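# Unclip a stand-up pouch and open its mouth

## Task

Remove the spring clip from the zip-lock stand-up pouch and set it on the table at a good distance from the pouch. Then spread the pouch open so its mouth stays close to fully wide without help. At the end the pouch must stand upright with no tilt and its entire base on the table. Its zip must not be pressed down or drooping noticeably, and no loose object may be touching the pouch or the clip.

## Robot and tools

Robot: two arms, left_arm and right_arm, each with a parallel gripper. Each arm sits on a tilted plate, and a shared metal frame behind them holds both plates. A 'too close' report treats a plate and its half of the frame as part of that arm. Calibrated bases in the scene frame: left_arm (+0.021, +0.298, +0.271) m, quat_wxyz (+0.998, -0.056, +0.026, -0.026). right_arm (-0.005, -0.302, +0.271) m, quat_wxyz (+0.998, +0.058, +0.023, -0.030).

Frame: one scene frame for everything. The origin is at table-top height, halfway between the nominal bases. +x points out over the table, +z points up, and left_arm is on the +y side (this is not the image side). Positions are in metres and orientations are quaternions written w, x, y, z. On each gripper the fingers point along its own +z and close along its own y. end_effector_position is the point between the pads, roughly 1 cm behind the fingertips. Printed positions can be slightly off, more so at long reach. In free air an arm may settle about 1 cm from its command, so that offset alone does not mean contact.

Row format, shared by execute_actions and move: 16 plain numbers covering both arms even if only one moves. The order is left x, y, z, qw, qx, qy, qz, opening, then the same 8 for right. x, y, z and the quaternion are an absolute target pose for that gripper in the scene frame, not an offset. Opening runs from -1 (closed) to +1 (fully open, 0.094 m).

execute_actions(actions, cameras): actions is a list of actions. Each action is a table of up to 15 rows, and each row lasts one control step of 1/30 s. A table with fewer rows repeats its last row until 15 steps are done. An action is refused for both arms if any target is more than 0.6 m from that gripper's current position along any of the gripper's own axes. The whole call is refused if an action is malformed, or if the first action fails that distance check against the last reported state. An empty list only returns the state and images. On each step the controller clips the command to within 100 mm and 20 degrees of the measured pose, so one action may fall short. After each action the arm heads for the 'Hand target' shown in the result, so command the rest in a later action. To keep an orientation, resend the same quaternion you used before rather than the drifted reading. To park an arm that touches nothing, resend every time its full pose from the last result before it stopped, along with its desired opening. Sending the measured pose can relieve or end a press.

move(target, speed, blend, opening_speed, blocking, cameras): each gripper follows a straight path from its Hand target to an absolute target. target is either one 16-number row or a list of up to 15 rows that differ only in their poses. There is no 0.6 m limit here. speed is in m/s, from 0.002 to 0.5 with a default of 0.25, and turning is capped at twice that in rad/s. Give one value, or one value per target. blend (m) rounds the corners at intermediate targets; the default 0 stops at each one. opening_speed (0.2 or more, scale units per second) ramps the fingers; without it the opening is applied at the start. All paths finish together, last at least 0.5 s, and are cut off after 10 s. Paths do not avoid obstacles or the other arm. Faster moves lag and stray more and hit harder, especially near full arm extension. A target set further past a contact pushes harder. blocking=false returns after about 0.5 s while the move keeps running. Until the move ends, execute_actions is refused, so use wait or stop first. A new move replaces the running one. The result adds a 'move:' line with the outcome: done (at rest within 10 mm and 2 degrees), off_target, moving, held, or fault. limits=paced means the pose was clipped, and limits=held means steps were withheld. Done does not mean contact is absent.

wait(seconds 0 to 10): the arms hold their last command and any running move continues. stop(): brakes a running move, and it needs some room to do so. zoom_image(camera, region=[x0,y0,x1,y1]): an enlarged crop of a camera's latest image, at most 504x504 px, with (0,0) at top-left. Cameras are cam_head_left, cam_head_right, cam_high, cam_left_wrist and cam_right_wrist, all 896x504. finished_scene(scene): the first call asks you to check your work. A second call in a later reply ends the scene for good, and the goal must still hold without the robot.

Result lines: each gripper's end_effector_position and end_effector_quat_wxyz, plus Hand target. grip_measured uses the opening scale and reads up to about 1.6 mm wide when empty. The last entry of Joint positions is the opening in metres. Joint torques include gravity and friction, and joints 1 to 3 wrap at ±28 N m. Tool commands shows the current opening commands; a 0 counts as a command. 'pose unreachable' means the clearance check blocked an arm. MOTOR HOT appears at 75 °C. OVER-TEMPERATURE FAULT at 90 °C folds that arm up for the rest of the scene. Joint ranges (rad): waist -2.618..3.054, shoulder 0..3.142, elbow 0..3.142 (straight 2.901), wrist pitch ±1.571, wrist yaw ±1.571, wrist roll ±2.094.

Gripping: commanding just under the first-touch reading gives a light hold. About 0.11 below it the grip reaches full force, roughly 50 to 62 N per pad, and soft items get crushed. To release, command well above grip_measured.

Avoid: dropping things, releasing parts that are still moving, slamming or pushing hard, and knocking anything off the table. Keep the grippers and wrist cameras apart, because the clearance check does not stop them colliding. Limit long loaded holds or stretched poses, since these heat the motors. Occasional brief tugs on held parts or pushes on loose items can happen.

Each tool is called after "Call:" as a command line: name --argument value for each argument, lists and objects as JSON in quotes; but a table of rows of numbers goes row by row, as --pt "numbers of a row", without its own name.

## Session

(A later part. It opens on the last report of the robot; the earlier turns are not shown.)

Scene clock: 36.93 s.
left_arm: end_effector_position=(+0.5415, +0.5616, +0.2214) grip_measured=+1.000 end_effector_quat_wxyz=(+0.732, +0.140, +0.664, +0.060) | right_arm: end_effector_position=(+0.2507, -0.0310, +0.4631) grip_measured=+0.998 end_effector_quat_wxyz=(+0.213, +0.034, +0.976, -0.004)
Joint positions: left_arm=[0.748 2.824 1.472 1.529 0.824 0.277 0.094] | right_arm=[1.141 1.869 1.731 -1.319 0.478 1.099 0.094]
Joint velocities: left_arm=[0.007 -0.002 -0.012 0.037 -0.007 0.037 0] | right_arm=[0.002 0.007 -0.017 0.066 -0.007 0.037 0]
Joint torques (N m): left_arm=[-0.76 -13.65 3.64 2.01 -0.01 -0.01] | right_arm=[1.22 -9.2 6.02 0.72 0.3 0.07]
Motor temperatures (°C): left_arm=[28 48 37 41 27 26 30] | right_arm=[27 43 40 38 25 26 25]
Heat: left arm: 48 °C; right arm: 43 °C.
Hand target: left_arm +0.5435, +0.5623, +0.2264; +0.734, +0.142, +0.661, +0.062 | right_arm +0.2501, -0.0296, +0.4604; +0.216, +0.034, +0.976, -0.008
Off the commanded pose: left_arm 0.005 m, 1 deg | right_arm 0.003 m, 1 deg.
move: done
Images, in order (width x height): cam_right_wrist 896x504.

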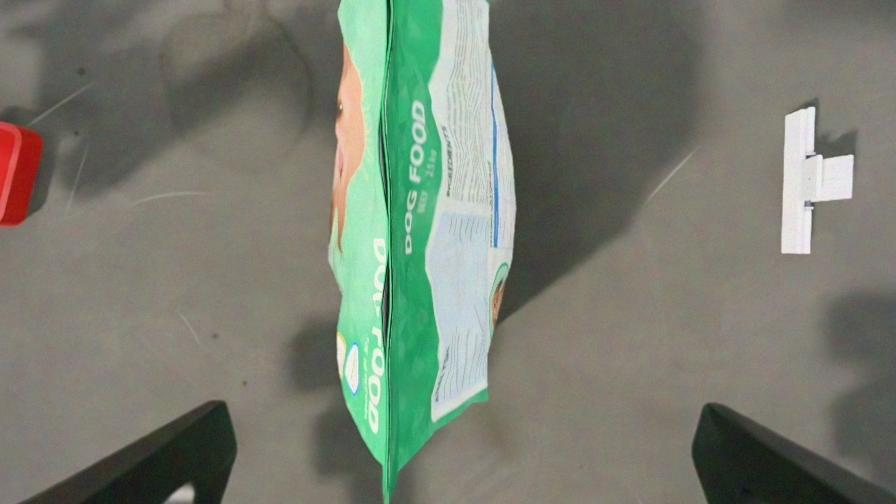

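Call:
zoom_image --camera "cam_right_wrist" --region '[640, 340, 804, 504]'

Call:
execute_actions --actions '[]' --cameras '["cam_head_left","cam_head_right","cam_high"]'

Call:
zoom_image --camera "cam_head_left" --region '[500, 20, 640, 160]'

Call:
zoom_image --camera "cam_head_right" --region '[290, 90, 400, 200]'

Call:
zoom_image --camera "cam_head_right" --region '[490, 20, 640, 170]'

Scaled by 3.073 from the camera's 896x504 image, which has a finer 1280x720 frame.

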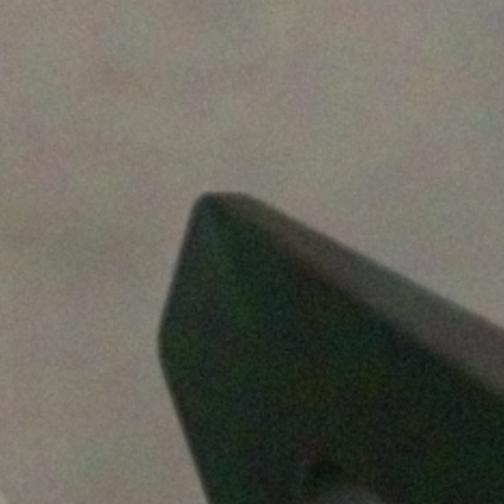

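Scene clock: 38.90 s.
left_arm: end_effector_position=(+0.5415, +0.5616, +0.2214) grip_measured=+1.000 end_effector_quat_wxyz=(+0.732, +0.140, +0.664, +0.060) | right_arm: end_effector_position=(+0.2508, -0.0307, +0.4632) grip_measured=+0.998 end_effector_quat_wxyz=(+0.213, +0.035, +0.976, -0.004)
Joint positions: left_arm=[0.748 2.824 1.472 1.529 0.824 0.277 0.094] | right_arm=[1.141 1.869 1.731 -1.318 0.478 1.099 0.094]
Joint velocities: left_arm=[-0.002 -0.007 0.002 0.007 0.037 -0.051 0] | right_arm=[0.007 -0.007 0.002 -0.051 0.007 0.022 -0.001]
Joint torques (N m): left_arm=[-0.77 -13.63 3.63 2 0 0] | right_arm=[1.24 -9.22 6.08 0.72 0.3 0.07]
Motor temperatures (°C): left_arm=[28 48 37 41 27 26 30] | right_arm=[27 44 40 38 25 26 25]
Heat: left arm: 48 °C; right arm: 44 °C.
Hand target: left_arm +0.5435, +0.5623, +0.2264; +0.734, +0.142, +0.661, +0.062 | right_arm +0.2501, -0.0296, +0.4604; +0.216, +0.034, +0.976, -0.008
Tool commands: left_gripper/opening=+1.0 right_gripper/opening=+1.0
Off the commanded pose: left_arm 0.005 m, 1 deg | right_arm 0.003 m, 1 deg.
Images, in order (width x height): cam_head_left 896x504, cam_head_right 896x504, cam_high 896x504.

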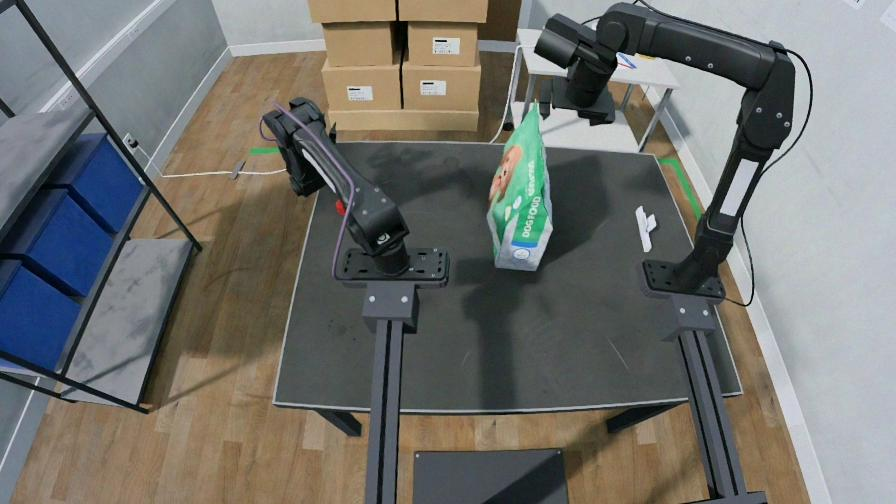

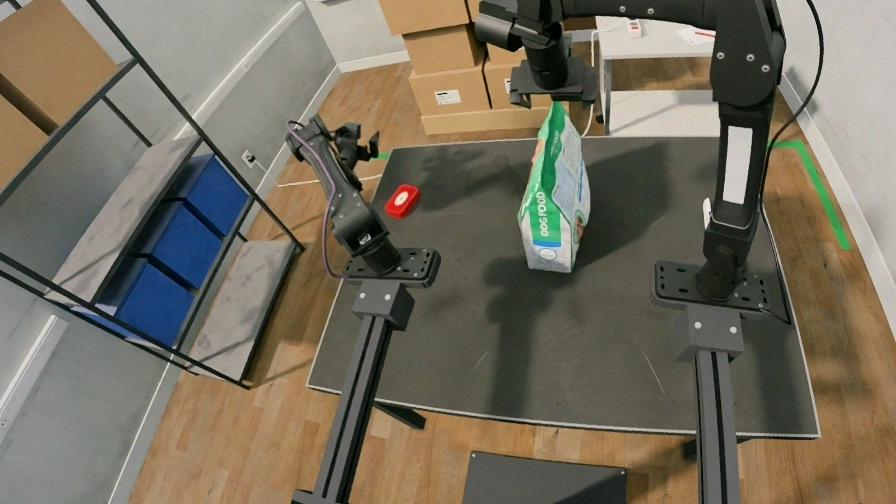

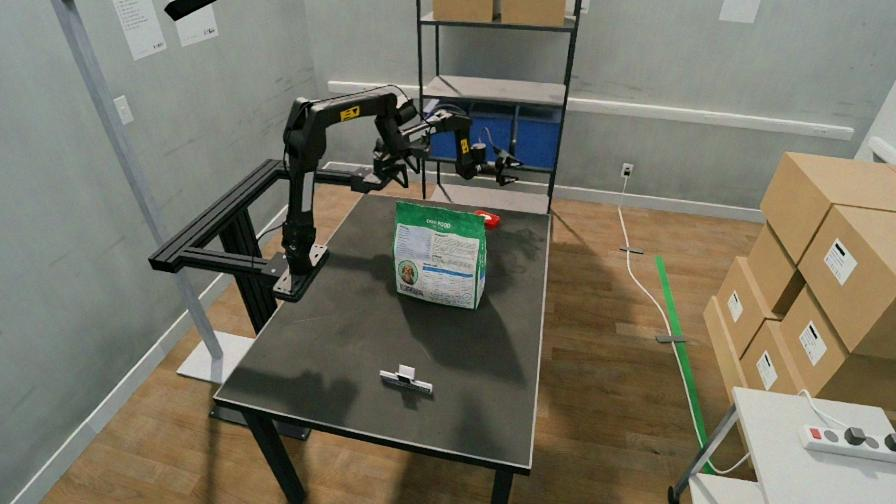

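Scaled by 3.600 from the camera's 896x504 image, which has a finer 1280x720 frame.

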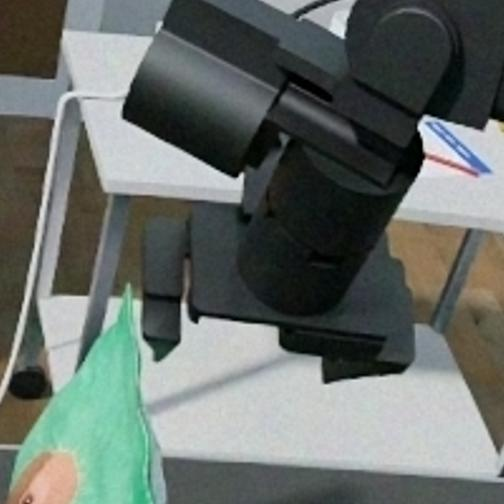

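Scaled by 4.582 from the camera's 896x504 image, which has a finer 1280x720 frame.

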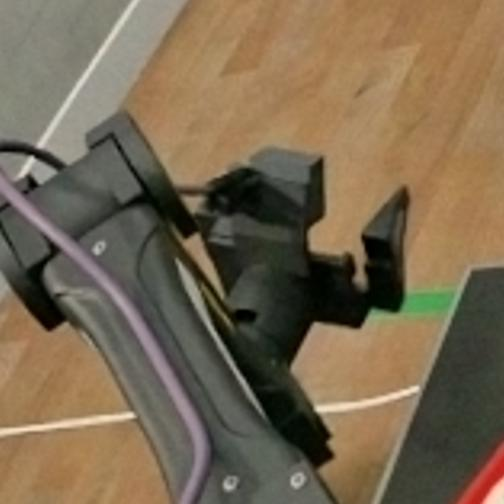

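Scaled by 3.360 from the camera's 896x504 image, which has a finer 1280x720 frame.

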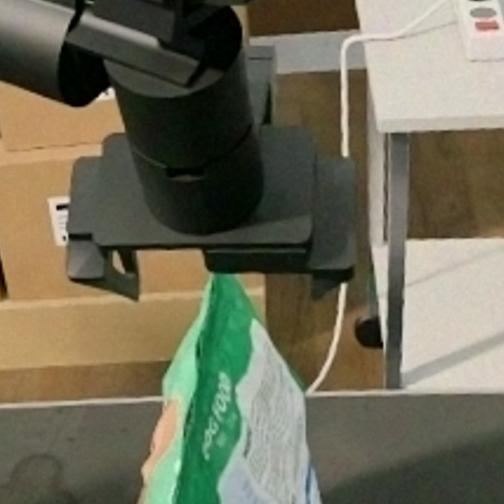

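Call:
move --target '[0.5435,0.5623,0.2264,0.734,0.142,0.661,0.062,1,0.277,-0.002,0.415,0.087,0.035,0.9955,-0.003,-1]' --cameras '["cam_right_wrist","cam_head_right","cam_high"]'

Call:
zoom_image --camera "cam_right_wrist" --region '[300, 204, 600, 504]'

Call:
zoom_image --camera "cam_head_right" --region '[490, 20, 640, 170]'

Call:
zoom_image --camera "cam_high" --region '[360, 120, 500, 260]'

Scene clock: 40.87 s.
left_arm: end_effector_position=(+0.5415, +0.5616, +0.2214) grip_measured=+1.000 end_effector_quat_wxyz=(+0.732, +0.140, +0.664, +0.060) | right_arm: end_effector_position=(+0.2759, -0.0038, +0.4153) grip_measured=-0.994 end_effector_quat_wxyz=(+0.090, +0.038, +0.995, -0.001)
Joint positions: left_arm=[0.748 2.824 1.472 1.529 0.824 0.277 0.094] | right_arm=[1.016 2.113 1.945 -1.374 0.255 1.019 0]
Joint velocities: left_arm=[-0.012 -0.002 0.007 -0.051 0.007 0.007 0] | right_arm=[-0.027 0.012 0.007 -0.066 -0.007 -0.037 0]
Joint torques (N m): left_arm=[-0.77 -13.65 3.67 2 -0.01 -0.01] | right_arm=[0.91 -10.74 8.66 0.3 0.03 -0.03]
Motor temperatures (°C): left_arm=[28 48 37 41 27 26 30] | right_arm=[27 44 40 38 25 26 25]
Heat: left arm: 48 °C; right arm: 44 °C.
Hand target: left_arm +0.5435, +0.5623, +0.2264; +0.734, +0.142, +0.661, +0.062 | right_arm +0.2766, -0.0018, +0.4145; +0.087, +0.035, +0.996, -0.003
Off the commanded pose: left_arm 0.005 m, 1 deg | right_arm 0.002 m, 1 deg.
move: done
Images, in order (width x height): cam_head_right 896x504, cam_high 896x504, cam_right_wrist 896x504.

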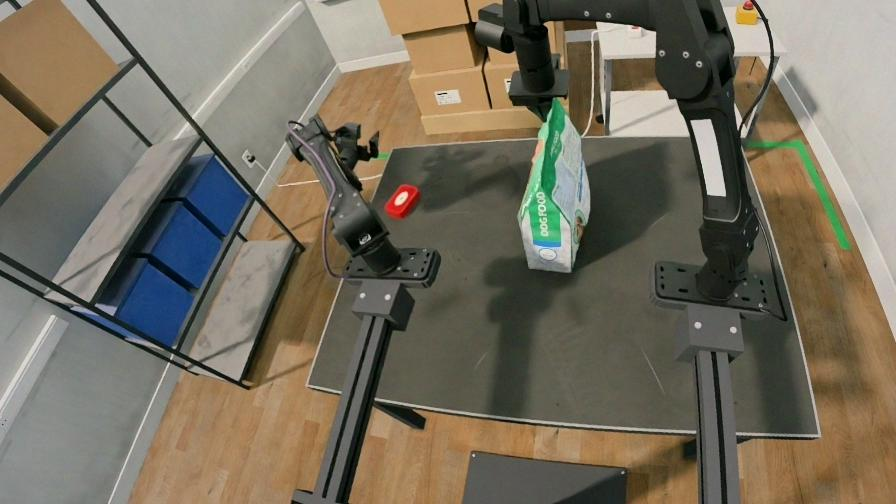

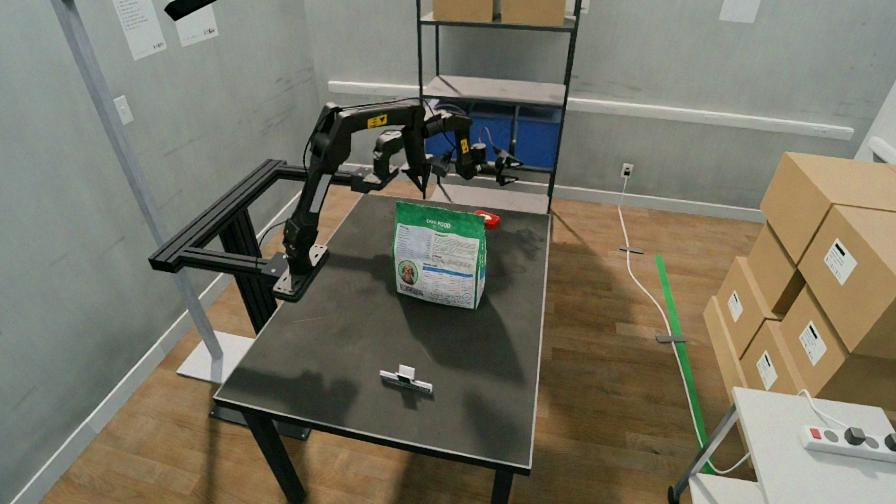

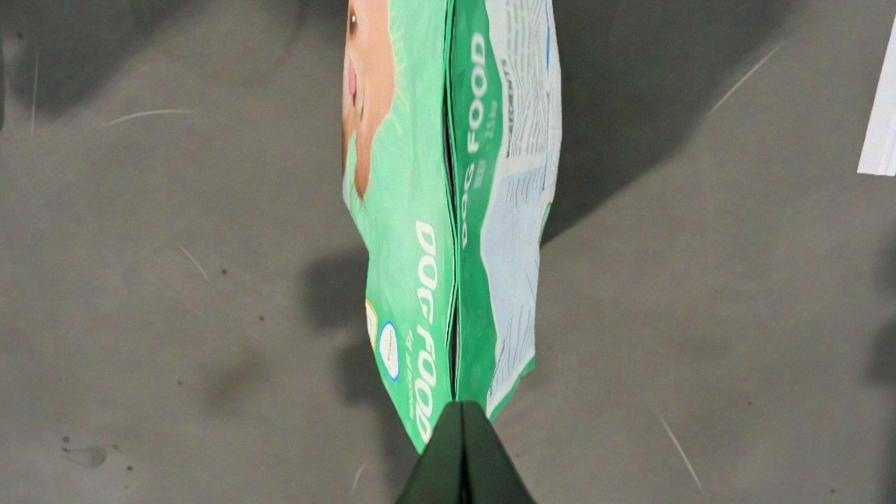

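Scaled by 1.680 from the camera's 896x504 image, which has a finer 1280x720 frame.

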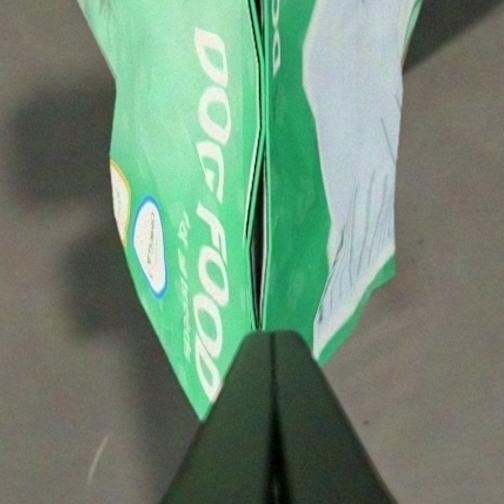

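Scaled by 3.360 from the camera's 896x504 image, which has a finer 1280x720 frame.

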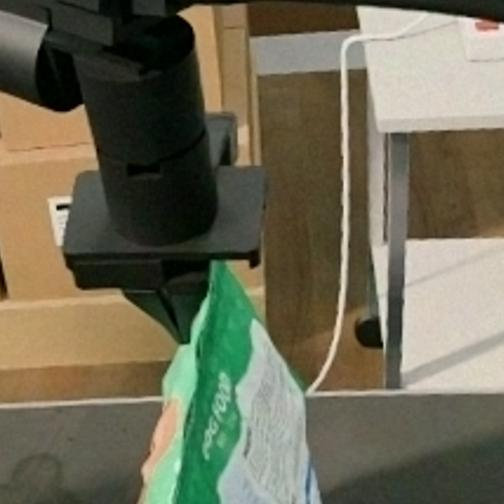

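Scaled by 3.600 from the camera's 896x504 image, which has a finer 1280x720 frame.

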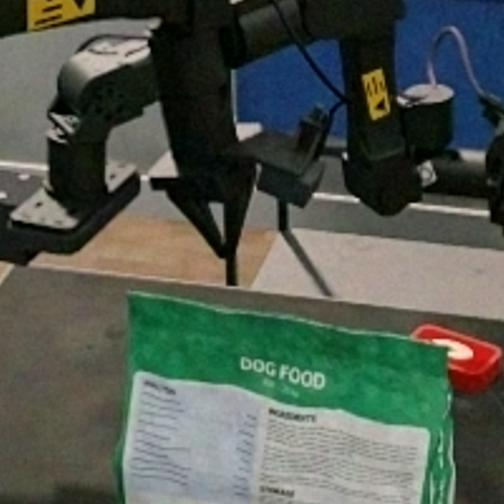

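Call:
zoom_image --camera "cam_right_wrist" --region '[400, 0, 520, 120]'

Call:
zoom_image --camera "cam_right_wrist" --region '[400, 120, 520, 240]'

Call:
zoom_image --camera "cam_right_wrist" --region '[400, 240, 560, 400]'

Scaled by 4.200 from the camera's 896x504 image, which has a finer 1280x720 frame.

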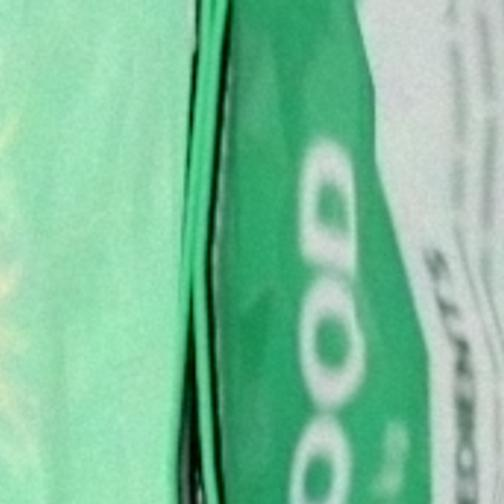

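Scaled by 4.200 from the camera's 896x504 image, which has a finer 1280x720 frame.

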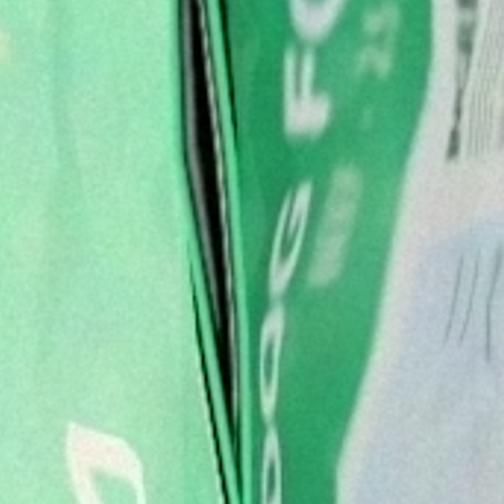

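Scaled by 3.150 from the camera's 896x504 image, which has a finer 1280x720 frame.

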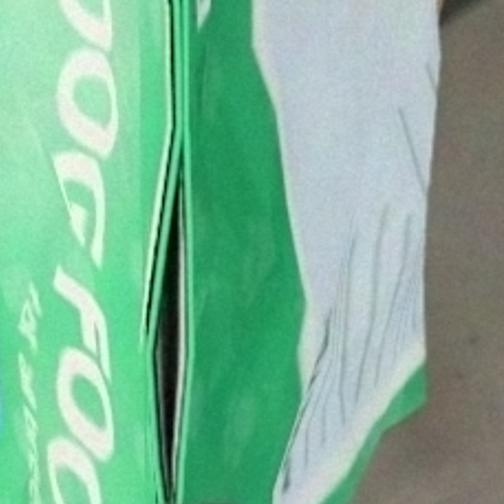

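Call:
move --target '[0.5435,0.5623,0.2264,0.734,0.142,0.661,0.062,1,0.315,-0.017,0.395,0.087,0.035,0.9955,-0.003,-0.36]' --speed 0.1 --cameras '["cam_right_wrist","cam_head_right","cam_high"]'

Call:
zoom_image --camera "cam_right_wrist" --region '[360, 264, 600, 504]'

Call:
zoom_image --camera "cam_head_right" --region '[490, 20, 640, 170]'

Call:
zoom_image --camera "cam_high" --region '[360, 120, 500, 260]'

Scene clock: 43.33 s.
left_arm: end_effector_position=(+0.5415, +0.5616, +0.2214) grip_measured=+1.000 end_effector_quat_wxyz=(+0.732, +0.140, +0.664, +0.060) | right_arm: end_effector_position=(+0.3120, -0.0224, +0.3967) grip_measured=-0.362 end_effector_quat_wxyz=(+0.085, +0.038, +0.996, -0.008)
Joint positions: left_arm=[0.748 2.824 1.472 1.529 0.824 0.277 0.094] | right_arm=[0.916 2.151 1.945 -1.328 0.251 0.918 0.03]
Joint velocities: left_arm=[0.007 -0.012 0.002 -0.007 0.11 -0.022 0] | right_arm=[0.002 -0.017 0.002 -0.081 0.007 0.022 0.001]
Joint torques (N m): left_arm=[-0.76 -13.64 3.64 2 0 -0.02] | right_arm=[1.14 -11.07 8.47 0.52 0.04 -0.05]
Motor temperatures (°C): left_arm=[28 49 37 41 27 26 30] | right_arm=[27 44 40 38 25 26 25]
Heat: left arm: 49 °C; right arm: 44 °C.
Hand target: left_arm +0.5435, +0.5623, +0.2264; +0.734, +0.142, +0.661, +0.062 | right_arm +0.3153, -0.0166, +0.3950; +0.087, +0.035, +0.996, -0.003
Off the commanded pose: left_arm 0.005 m, 1 deg | right_arm 0.006 m, 1 deg.
move: done
Images, in order (width x height): cam_head_right 896x504, cam_high 896x504, cam_right_wrist 896x504.

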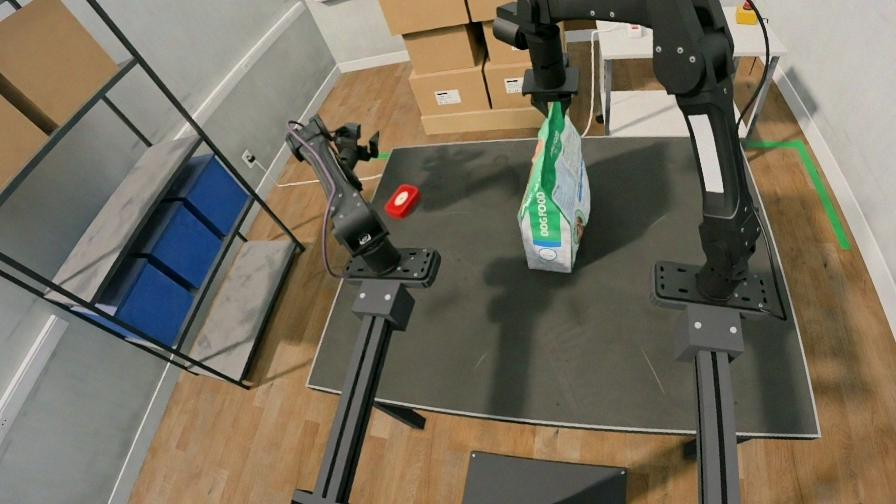

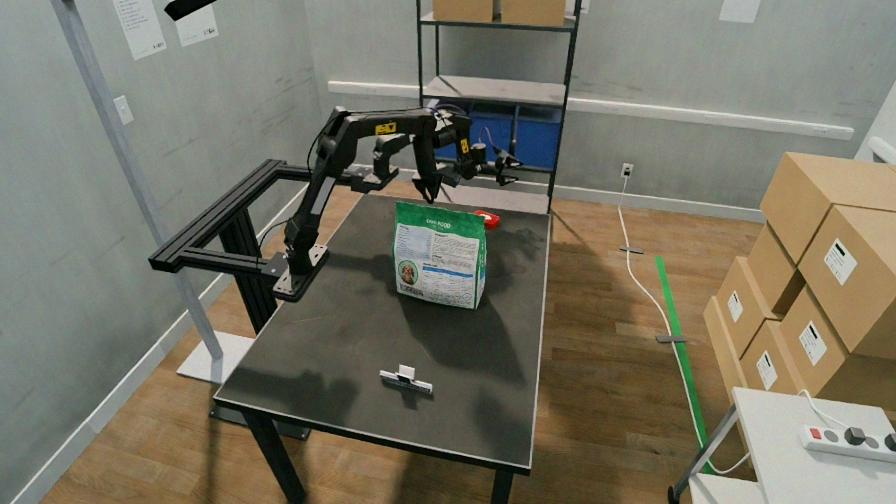

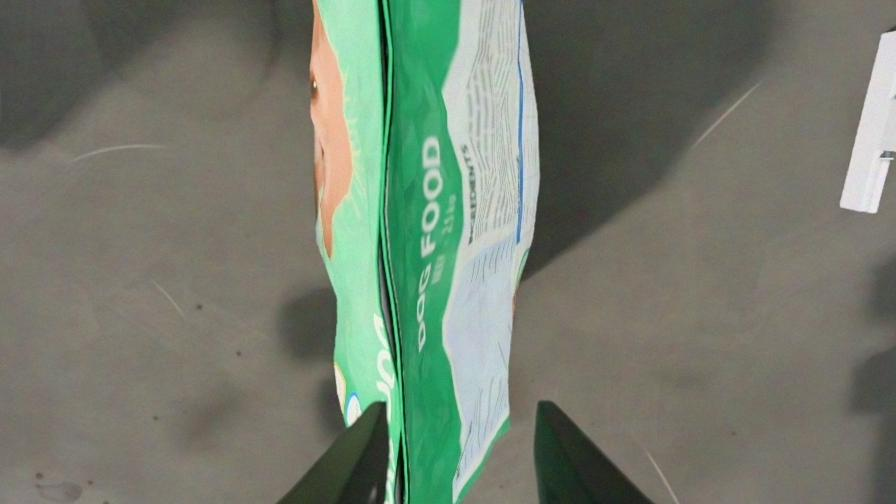

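Scaled by 2.100 from the camera's 896x504 image, which has a finer 1280x720 frame.

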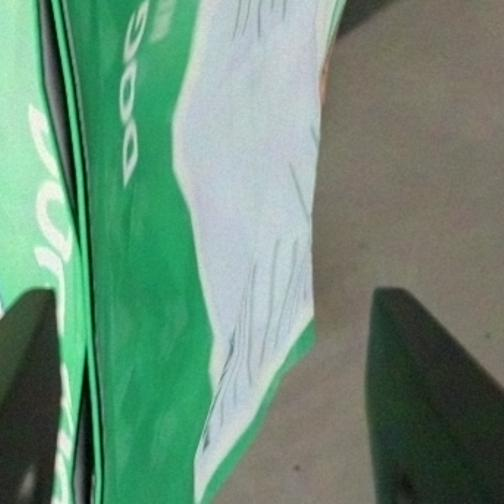

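Scaled by 3.360 from the camera's 896x504 image, which has a finer 1280x720 frame.

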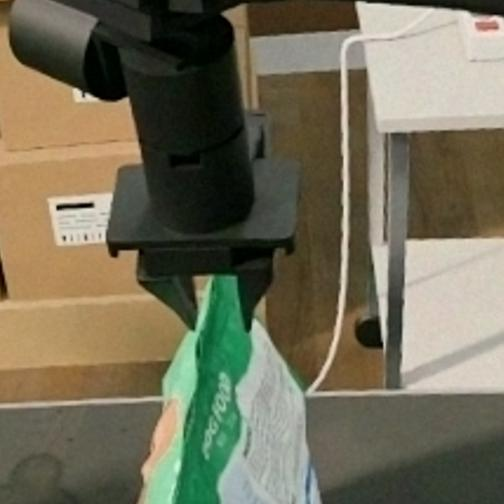

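Scaled by 3.600 from the camera's 896x504 image, which has a finer 1280x720 frame.

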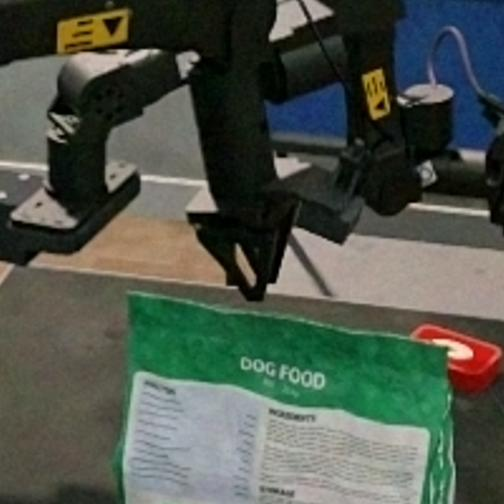

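Call:
move --target '[0.5435,0.5623,0.2264,0.734,0.142,0.661,0.062,1,0.331,-0.014,0.377,0.087,0.035,0.9955,-0.003,-0.36]' --speed 0.1 --cameras '["cam_right_wrist","cam_head_right","cam_head_left"]'

Call:
zoom_image --camera "cam_right_wrist" --region '[320, 304, 520, 504]'

Call:
zoom_image --camera "cam_head_right" --region '[510, 60, 620, 170]'

Call:
zoom_image --camera "cam_head_left" --region '[480, 60, 590, 170]'

Scene clock: 46.67 s.
left_arm: end_effector_position=(+0.5415, +0.5616, +0.2214) grip_measured=+1.000 end_effector_quat_wxyz=(+0.732, +0.140, +0.664, +0.060) | right_arm: end_effector_position=(+0.3259, -0.0187, +0.3786) grip_measured=-0.362 end_effector_quat_wxyz=(+0.085, +0.036, +0.996, -0.008)
Joint positions: left_arm=[0.748 2.824 1.472 1.529 0.824 0.277 0.094] | right_arm=[0.892 2.199 1.952 -1.281 0.25 0.889 0.03]
Joint velocities: left_arm=[-0.027 -0.007 -0.012 -0.022 0.022 -0.037 0] | right_arm=[-0.002 -0.012 0.012 0.051 -0.051 -0.007 -0.001]
Joint torques (N m): left_arm=[-0.76 -13.61 3.62 2 0 -0.01] | right_arm=[0.87 -11.55 8.69 0.52 0.03 -0.04]
Motor temperatures (°C): left_arm=[28 49 37 41 27 26 30] | right_arm=[27 44 40 37 25 26 25]
Heat: left arm: 49 °C; right arm: 44 °C.
Hand target: left_arm +0.5435, +0.5623, +0.2264; +0.734, +0.142, +0.661, +0.062 | right_arm +0.3307, -0.0138, +0.3769; +0.087, +0.035, +0.996, -0.003
Off the commanded pose: left_arm 0.005 m, 1 deg | right_arm 0.007 m, 1 deg.
move: done
Images, in order (width x height): cam_head_left 896x504, cam_head_right 896x504, cam_right_wrist 896x504.

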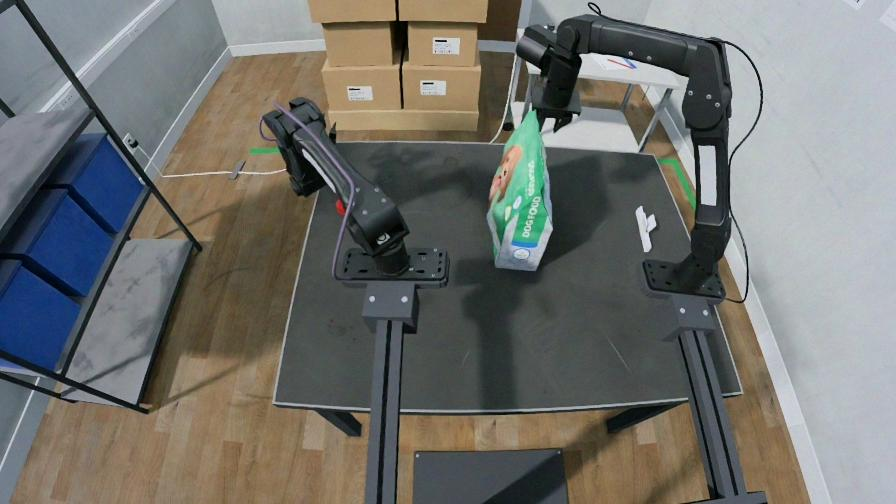

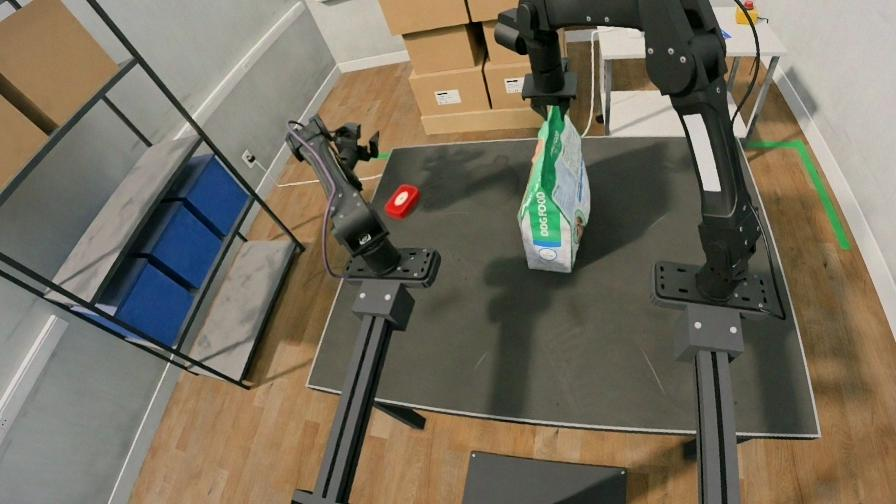

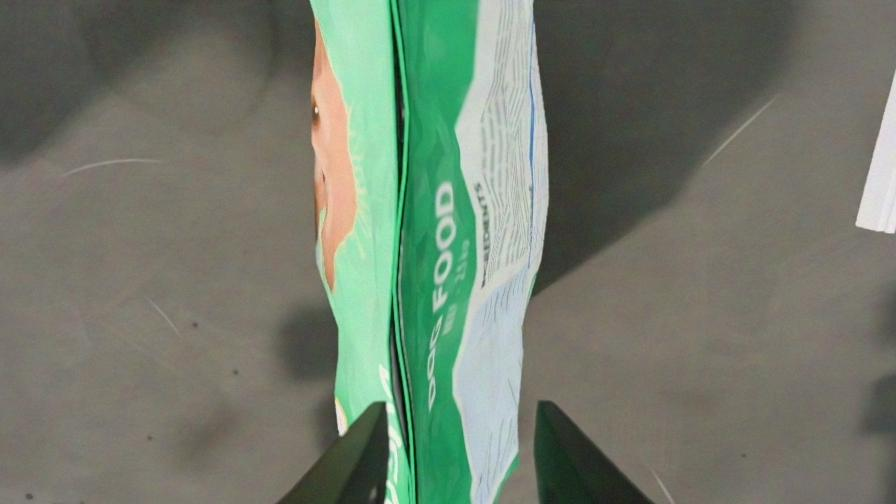

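Scaled by 2.520 from the camera's 896x504 image, which has a finer 1280x720 frame.

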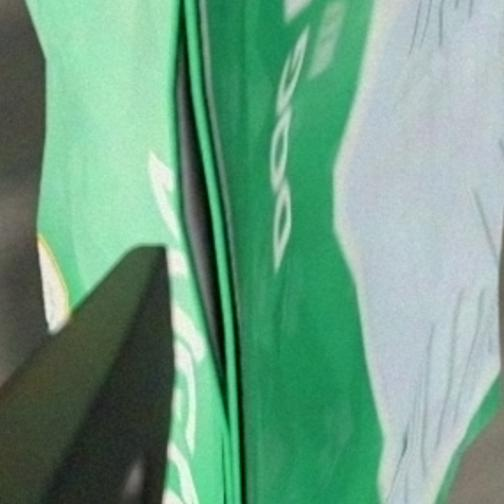

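Scaled by 4.582 from the camera's 896x504 image, which has a finer 1280x720 frame.

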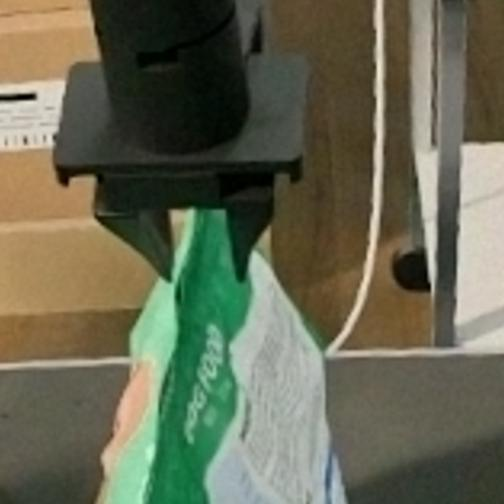

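Scaled by 4.582 from the camera's 896x504 image, which has a finer 1280x720 frame.

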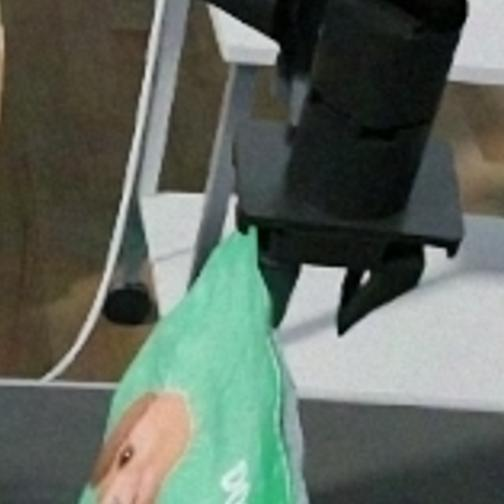

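Call:
move --target '[0.5435,0.5623,0.2264,0.734,0.142,0.661,0.062,1,0.332,-0.019,0.377,0.087,0.035,0.9955,-0.003,-0.36]' --speed 0.05 --cameras '["cam_right_wrist","cam_head_right","cam_head_left"]'

Call:
zoom_image --camera "cam_right_wrist" --region '[320, 304, 520, 504]'

Call:
zoom_image --camera "cam_head_right" --region '[510, 60, 620, 170]'

Scene clock: 48.10 s.
left_arm: end_effector_position=(+0.5415, +0.5616, +0.2214) grip_measured=+1.000 end_effector_quat_wxyz=(+0.732, +0.140, +0.664, +0.060) | right_arm: end_effector_position=(+0.3297, -0.0199, +0.3785) grip_measured=-0.362 end_effector_quat_wxyz=(+0.087, +0.036, +0.996, -0.006)
Joint positions: left_arm=[0.748 2.824 1.472 1.529 0.824 0.277 0.094] | right_arm=[0.884 2.199 1.953 -1.273 0.25 0.879 0.03]
Joint velocities: left_arm=[-0.017 0.007 -0.022 -0.022 -0.022 -0.037 0] | right_arm=[-0.002 -0.002 0.002 -0.007 -0.007 -0.022 0]
Joint torques (N m): left_arm=[-0.77 -13.64 3.66 2.01 -0.01 -0.01] | right_arm=[0.8 -12.74 6.83 0.54 0.02 -0.03]
Motor temperatures (°C): left_arm=[28 49 37 41 27 26 30] | right_arm=[27 44 41 37 25 26 25]
Heat: left arm: 49 °C; right arm: 44 °C.
Hand target: left_arm +0.5435, +0.5623, +0.2264; +0.734, +0.142, +0.661, +0.062 | right_arm +0.3320, -0.0188, +0.3771; +0.087, +0.035, +0.996, -0.003
Off the commanded pose: left_arm 0.005 m, 1 deg | right_arm 0.003 m, 0 deg.
move: done
Images, in order (width x height): cam_head_left 896x504, cam_head_right 896x504, cam_right_wrist 896x504.

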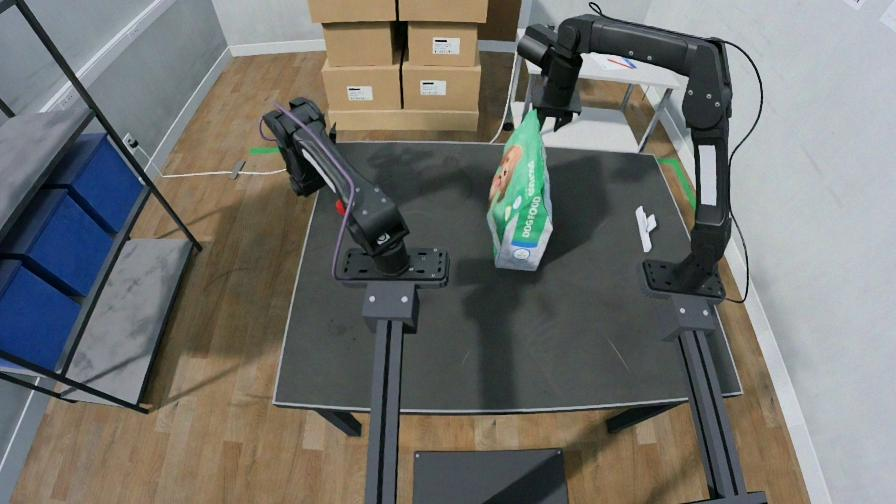

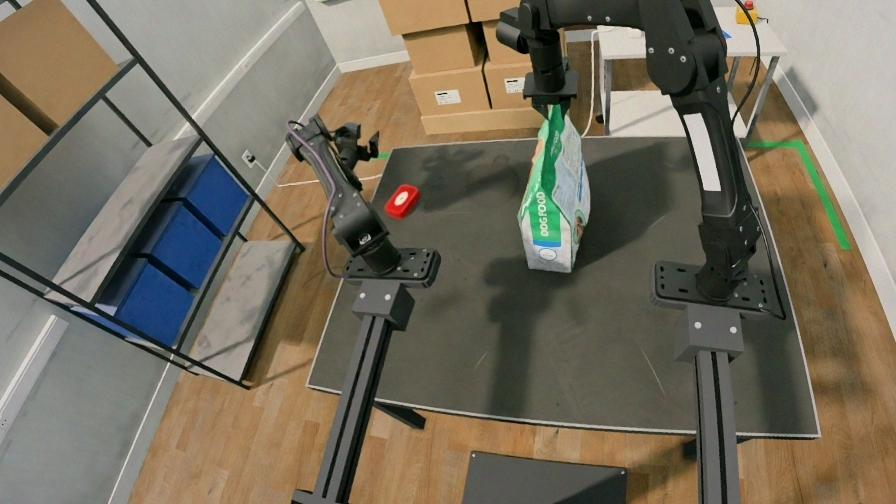

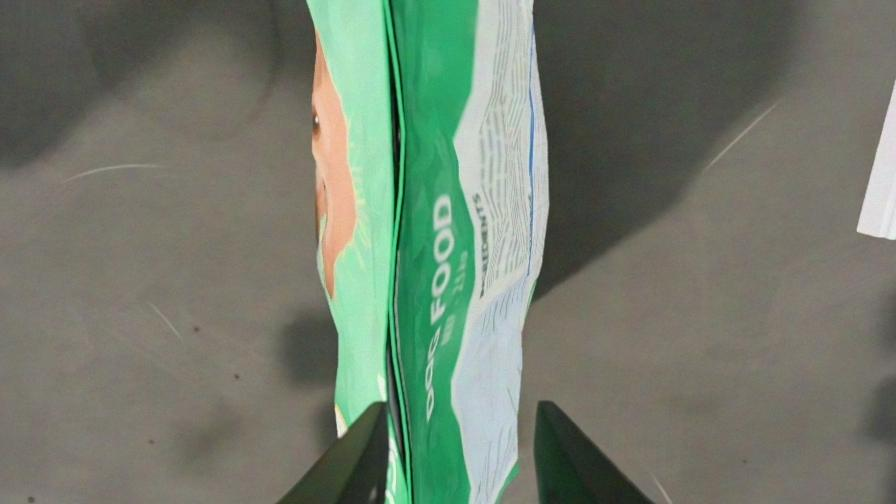

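Scaled by 2.520 from the camera's 896x504 image, which has a finer 1280x720 frame.

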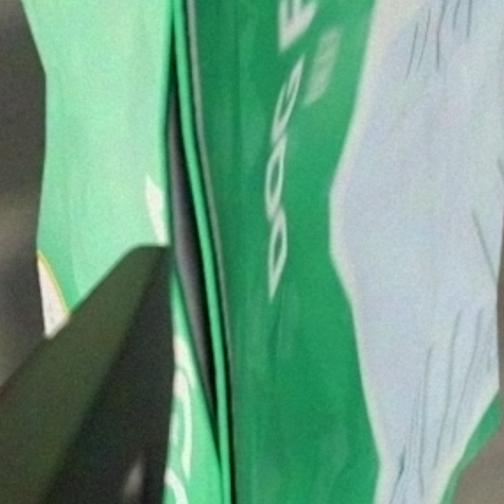

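Scaled by 4.582 from the camera's 896x504 image, which has a finer 1280x720 frame.

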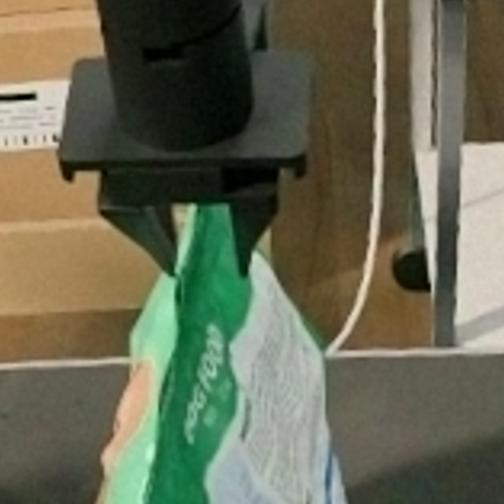

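Call:
move --target '[0.5435,0.5623,0.2264,0.734,0.142,0.661,0.062,1,0.332,-0.0245,0.374,0.087,0.035,0.9955,-0.003,-0.36]' --speed 0.05 --cameras '["cam_right_wrist","cam_head_right"]'

Call:
zoom_image --camera "cam_right_wrist" --region '[320, 304, 520, 504]'

Call:
zoom_image --camera "cam_head_right" --region '[510, 60, 620, 170]'

Scene clock: 49.33 s.
left_arm: end_effector_position=(+0.5415, +0.5616, +0.2214) grip_measured=+1.000 end_effector_quat_wxyz=(+0.732, +0.140, +0.664, +0.060) | right_arm: end_effector_position=(+0.3312, -0.0234, +0.3707) grip_measured=-0.362 end_effector_quat_wxyz=(+0.084, +0.035, +0.996, -0.009)
Joint positions: left_arm=[0.748 2.824 1.472 1.529 0.824 0.277 0.094] | right_arm=[0.874 2.199 1.924 -1.251 0.249 0.869 0.03]
Joint velocities: left_arm=[0.002 -0.017 -0.007 0.007 -0.037 -0.037 0] | right_arm=[-0.007 -0.017 -0.002 -0.037 -0.037 -0.037 0]
Joint torques (N m): left_arm=[-0.75 -13.64 3.63 2 -0.01 -0.01] | right_arm=[0.81 -14.32 5.82 0.53 0.03 -0.03]
Motor temperatures (°C): left_arm=[28 49 37 41 27 26 30] | right_arm=[27 45 40 37 25 26 24]
Heat: left arm: 49 °C; right arm: 45 °C.
Hand target: left_arm +0.5435, +0.5623, +0.2264; +0.734, +0.142, +0.661, +0.062 | right_arm +0.3322, -0.0244, +0.3739; +0.087, +0.035, +0.996, -0.003
Off the commanded pose: left_arm 0.005 m, 1 deg | right_arm 0.004 m, 1 deg.
move: done
Images, in order (width x height): cam_head_right 896x504, cam_right_wrist 896x504.

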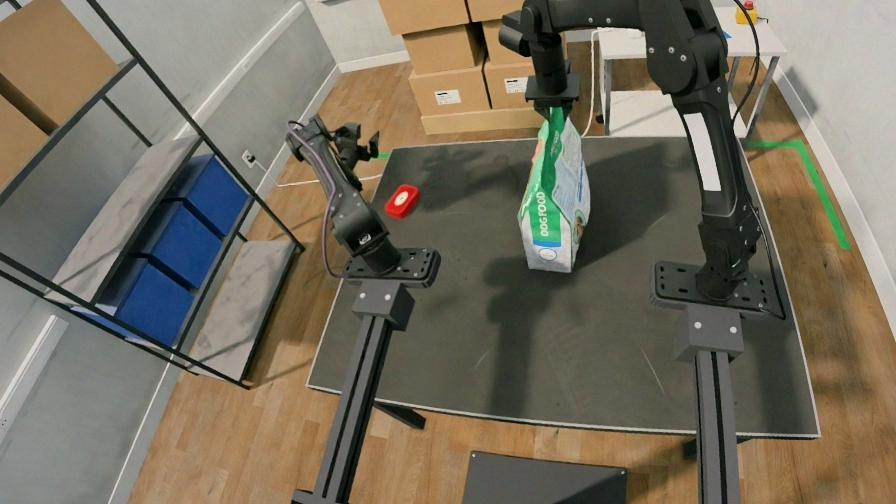

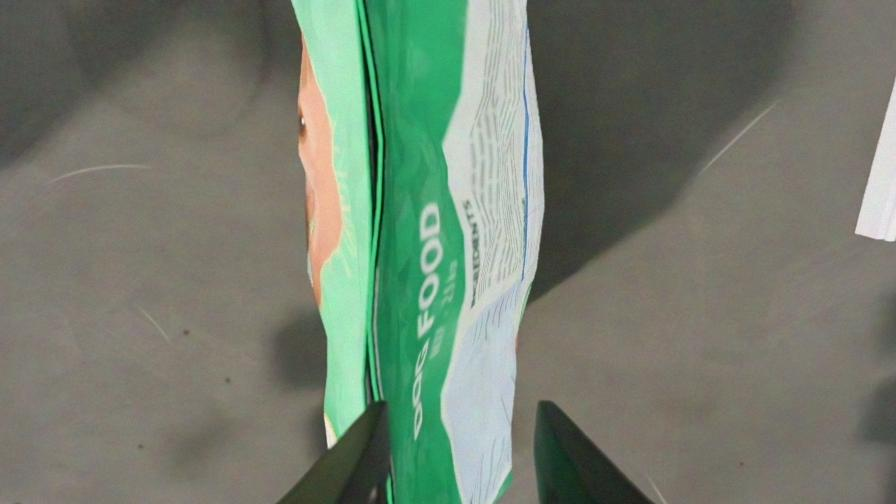

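Scaled by 2.520 from the camera's 896x504 image, which has a finer 1280x720 frame.

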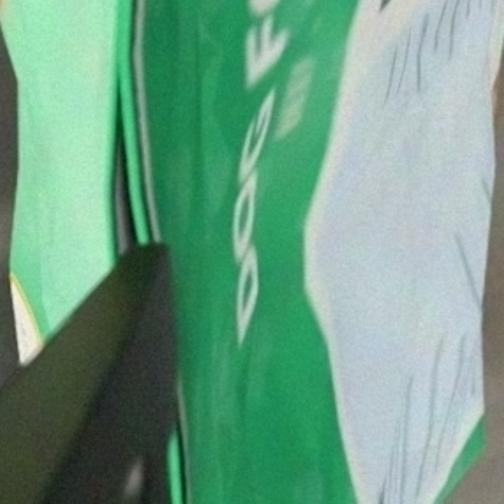

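Scaled by 4.582 from the camera's 896x504 image, which has a finer 1280x720 frame.

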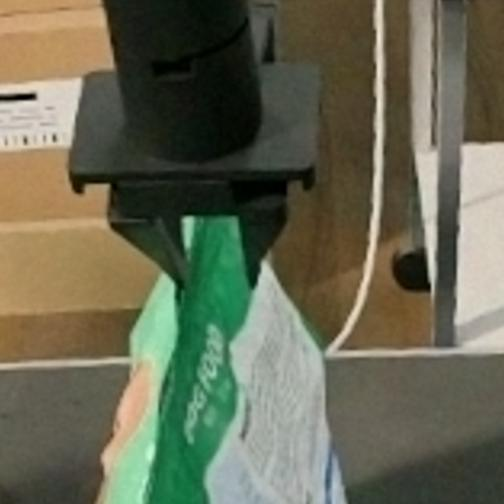

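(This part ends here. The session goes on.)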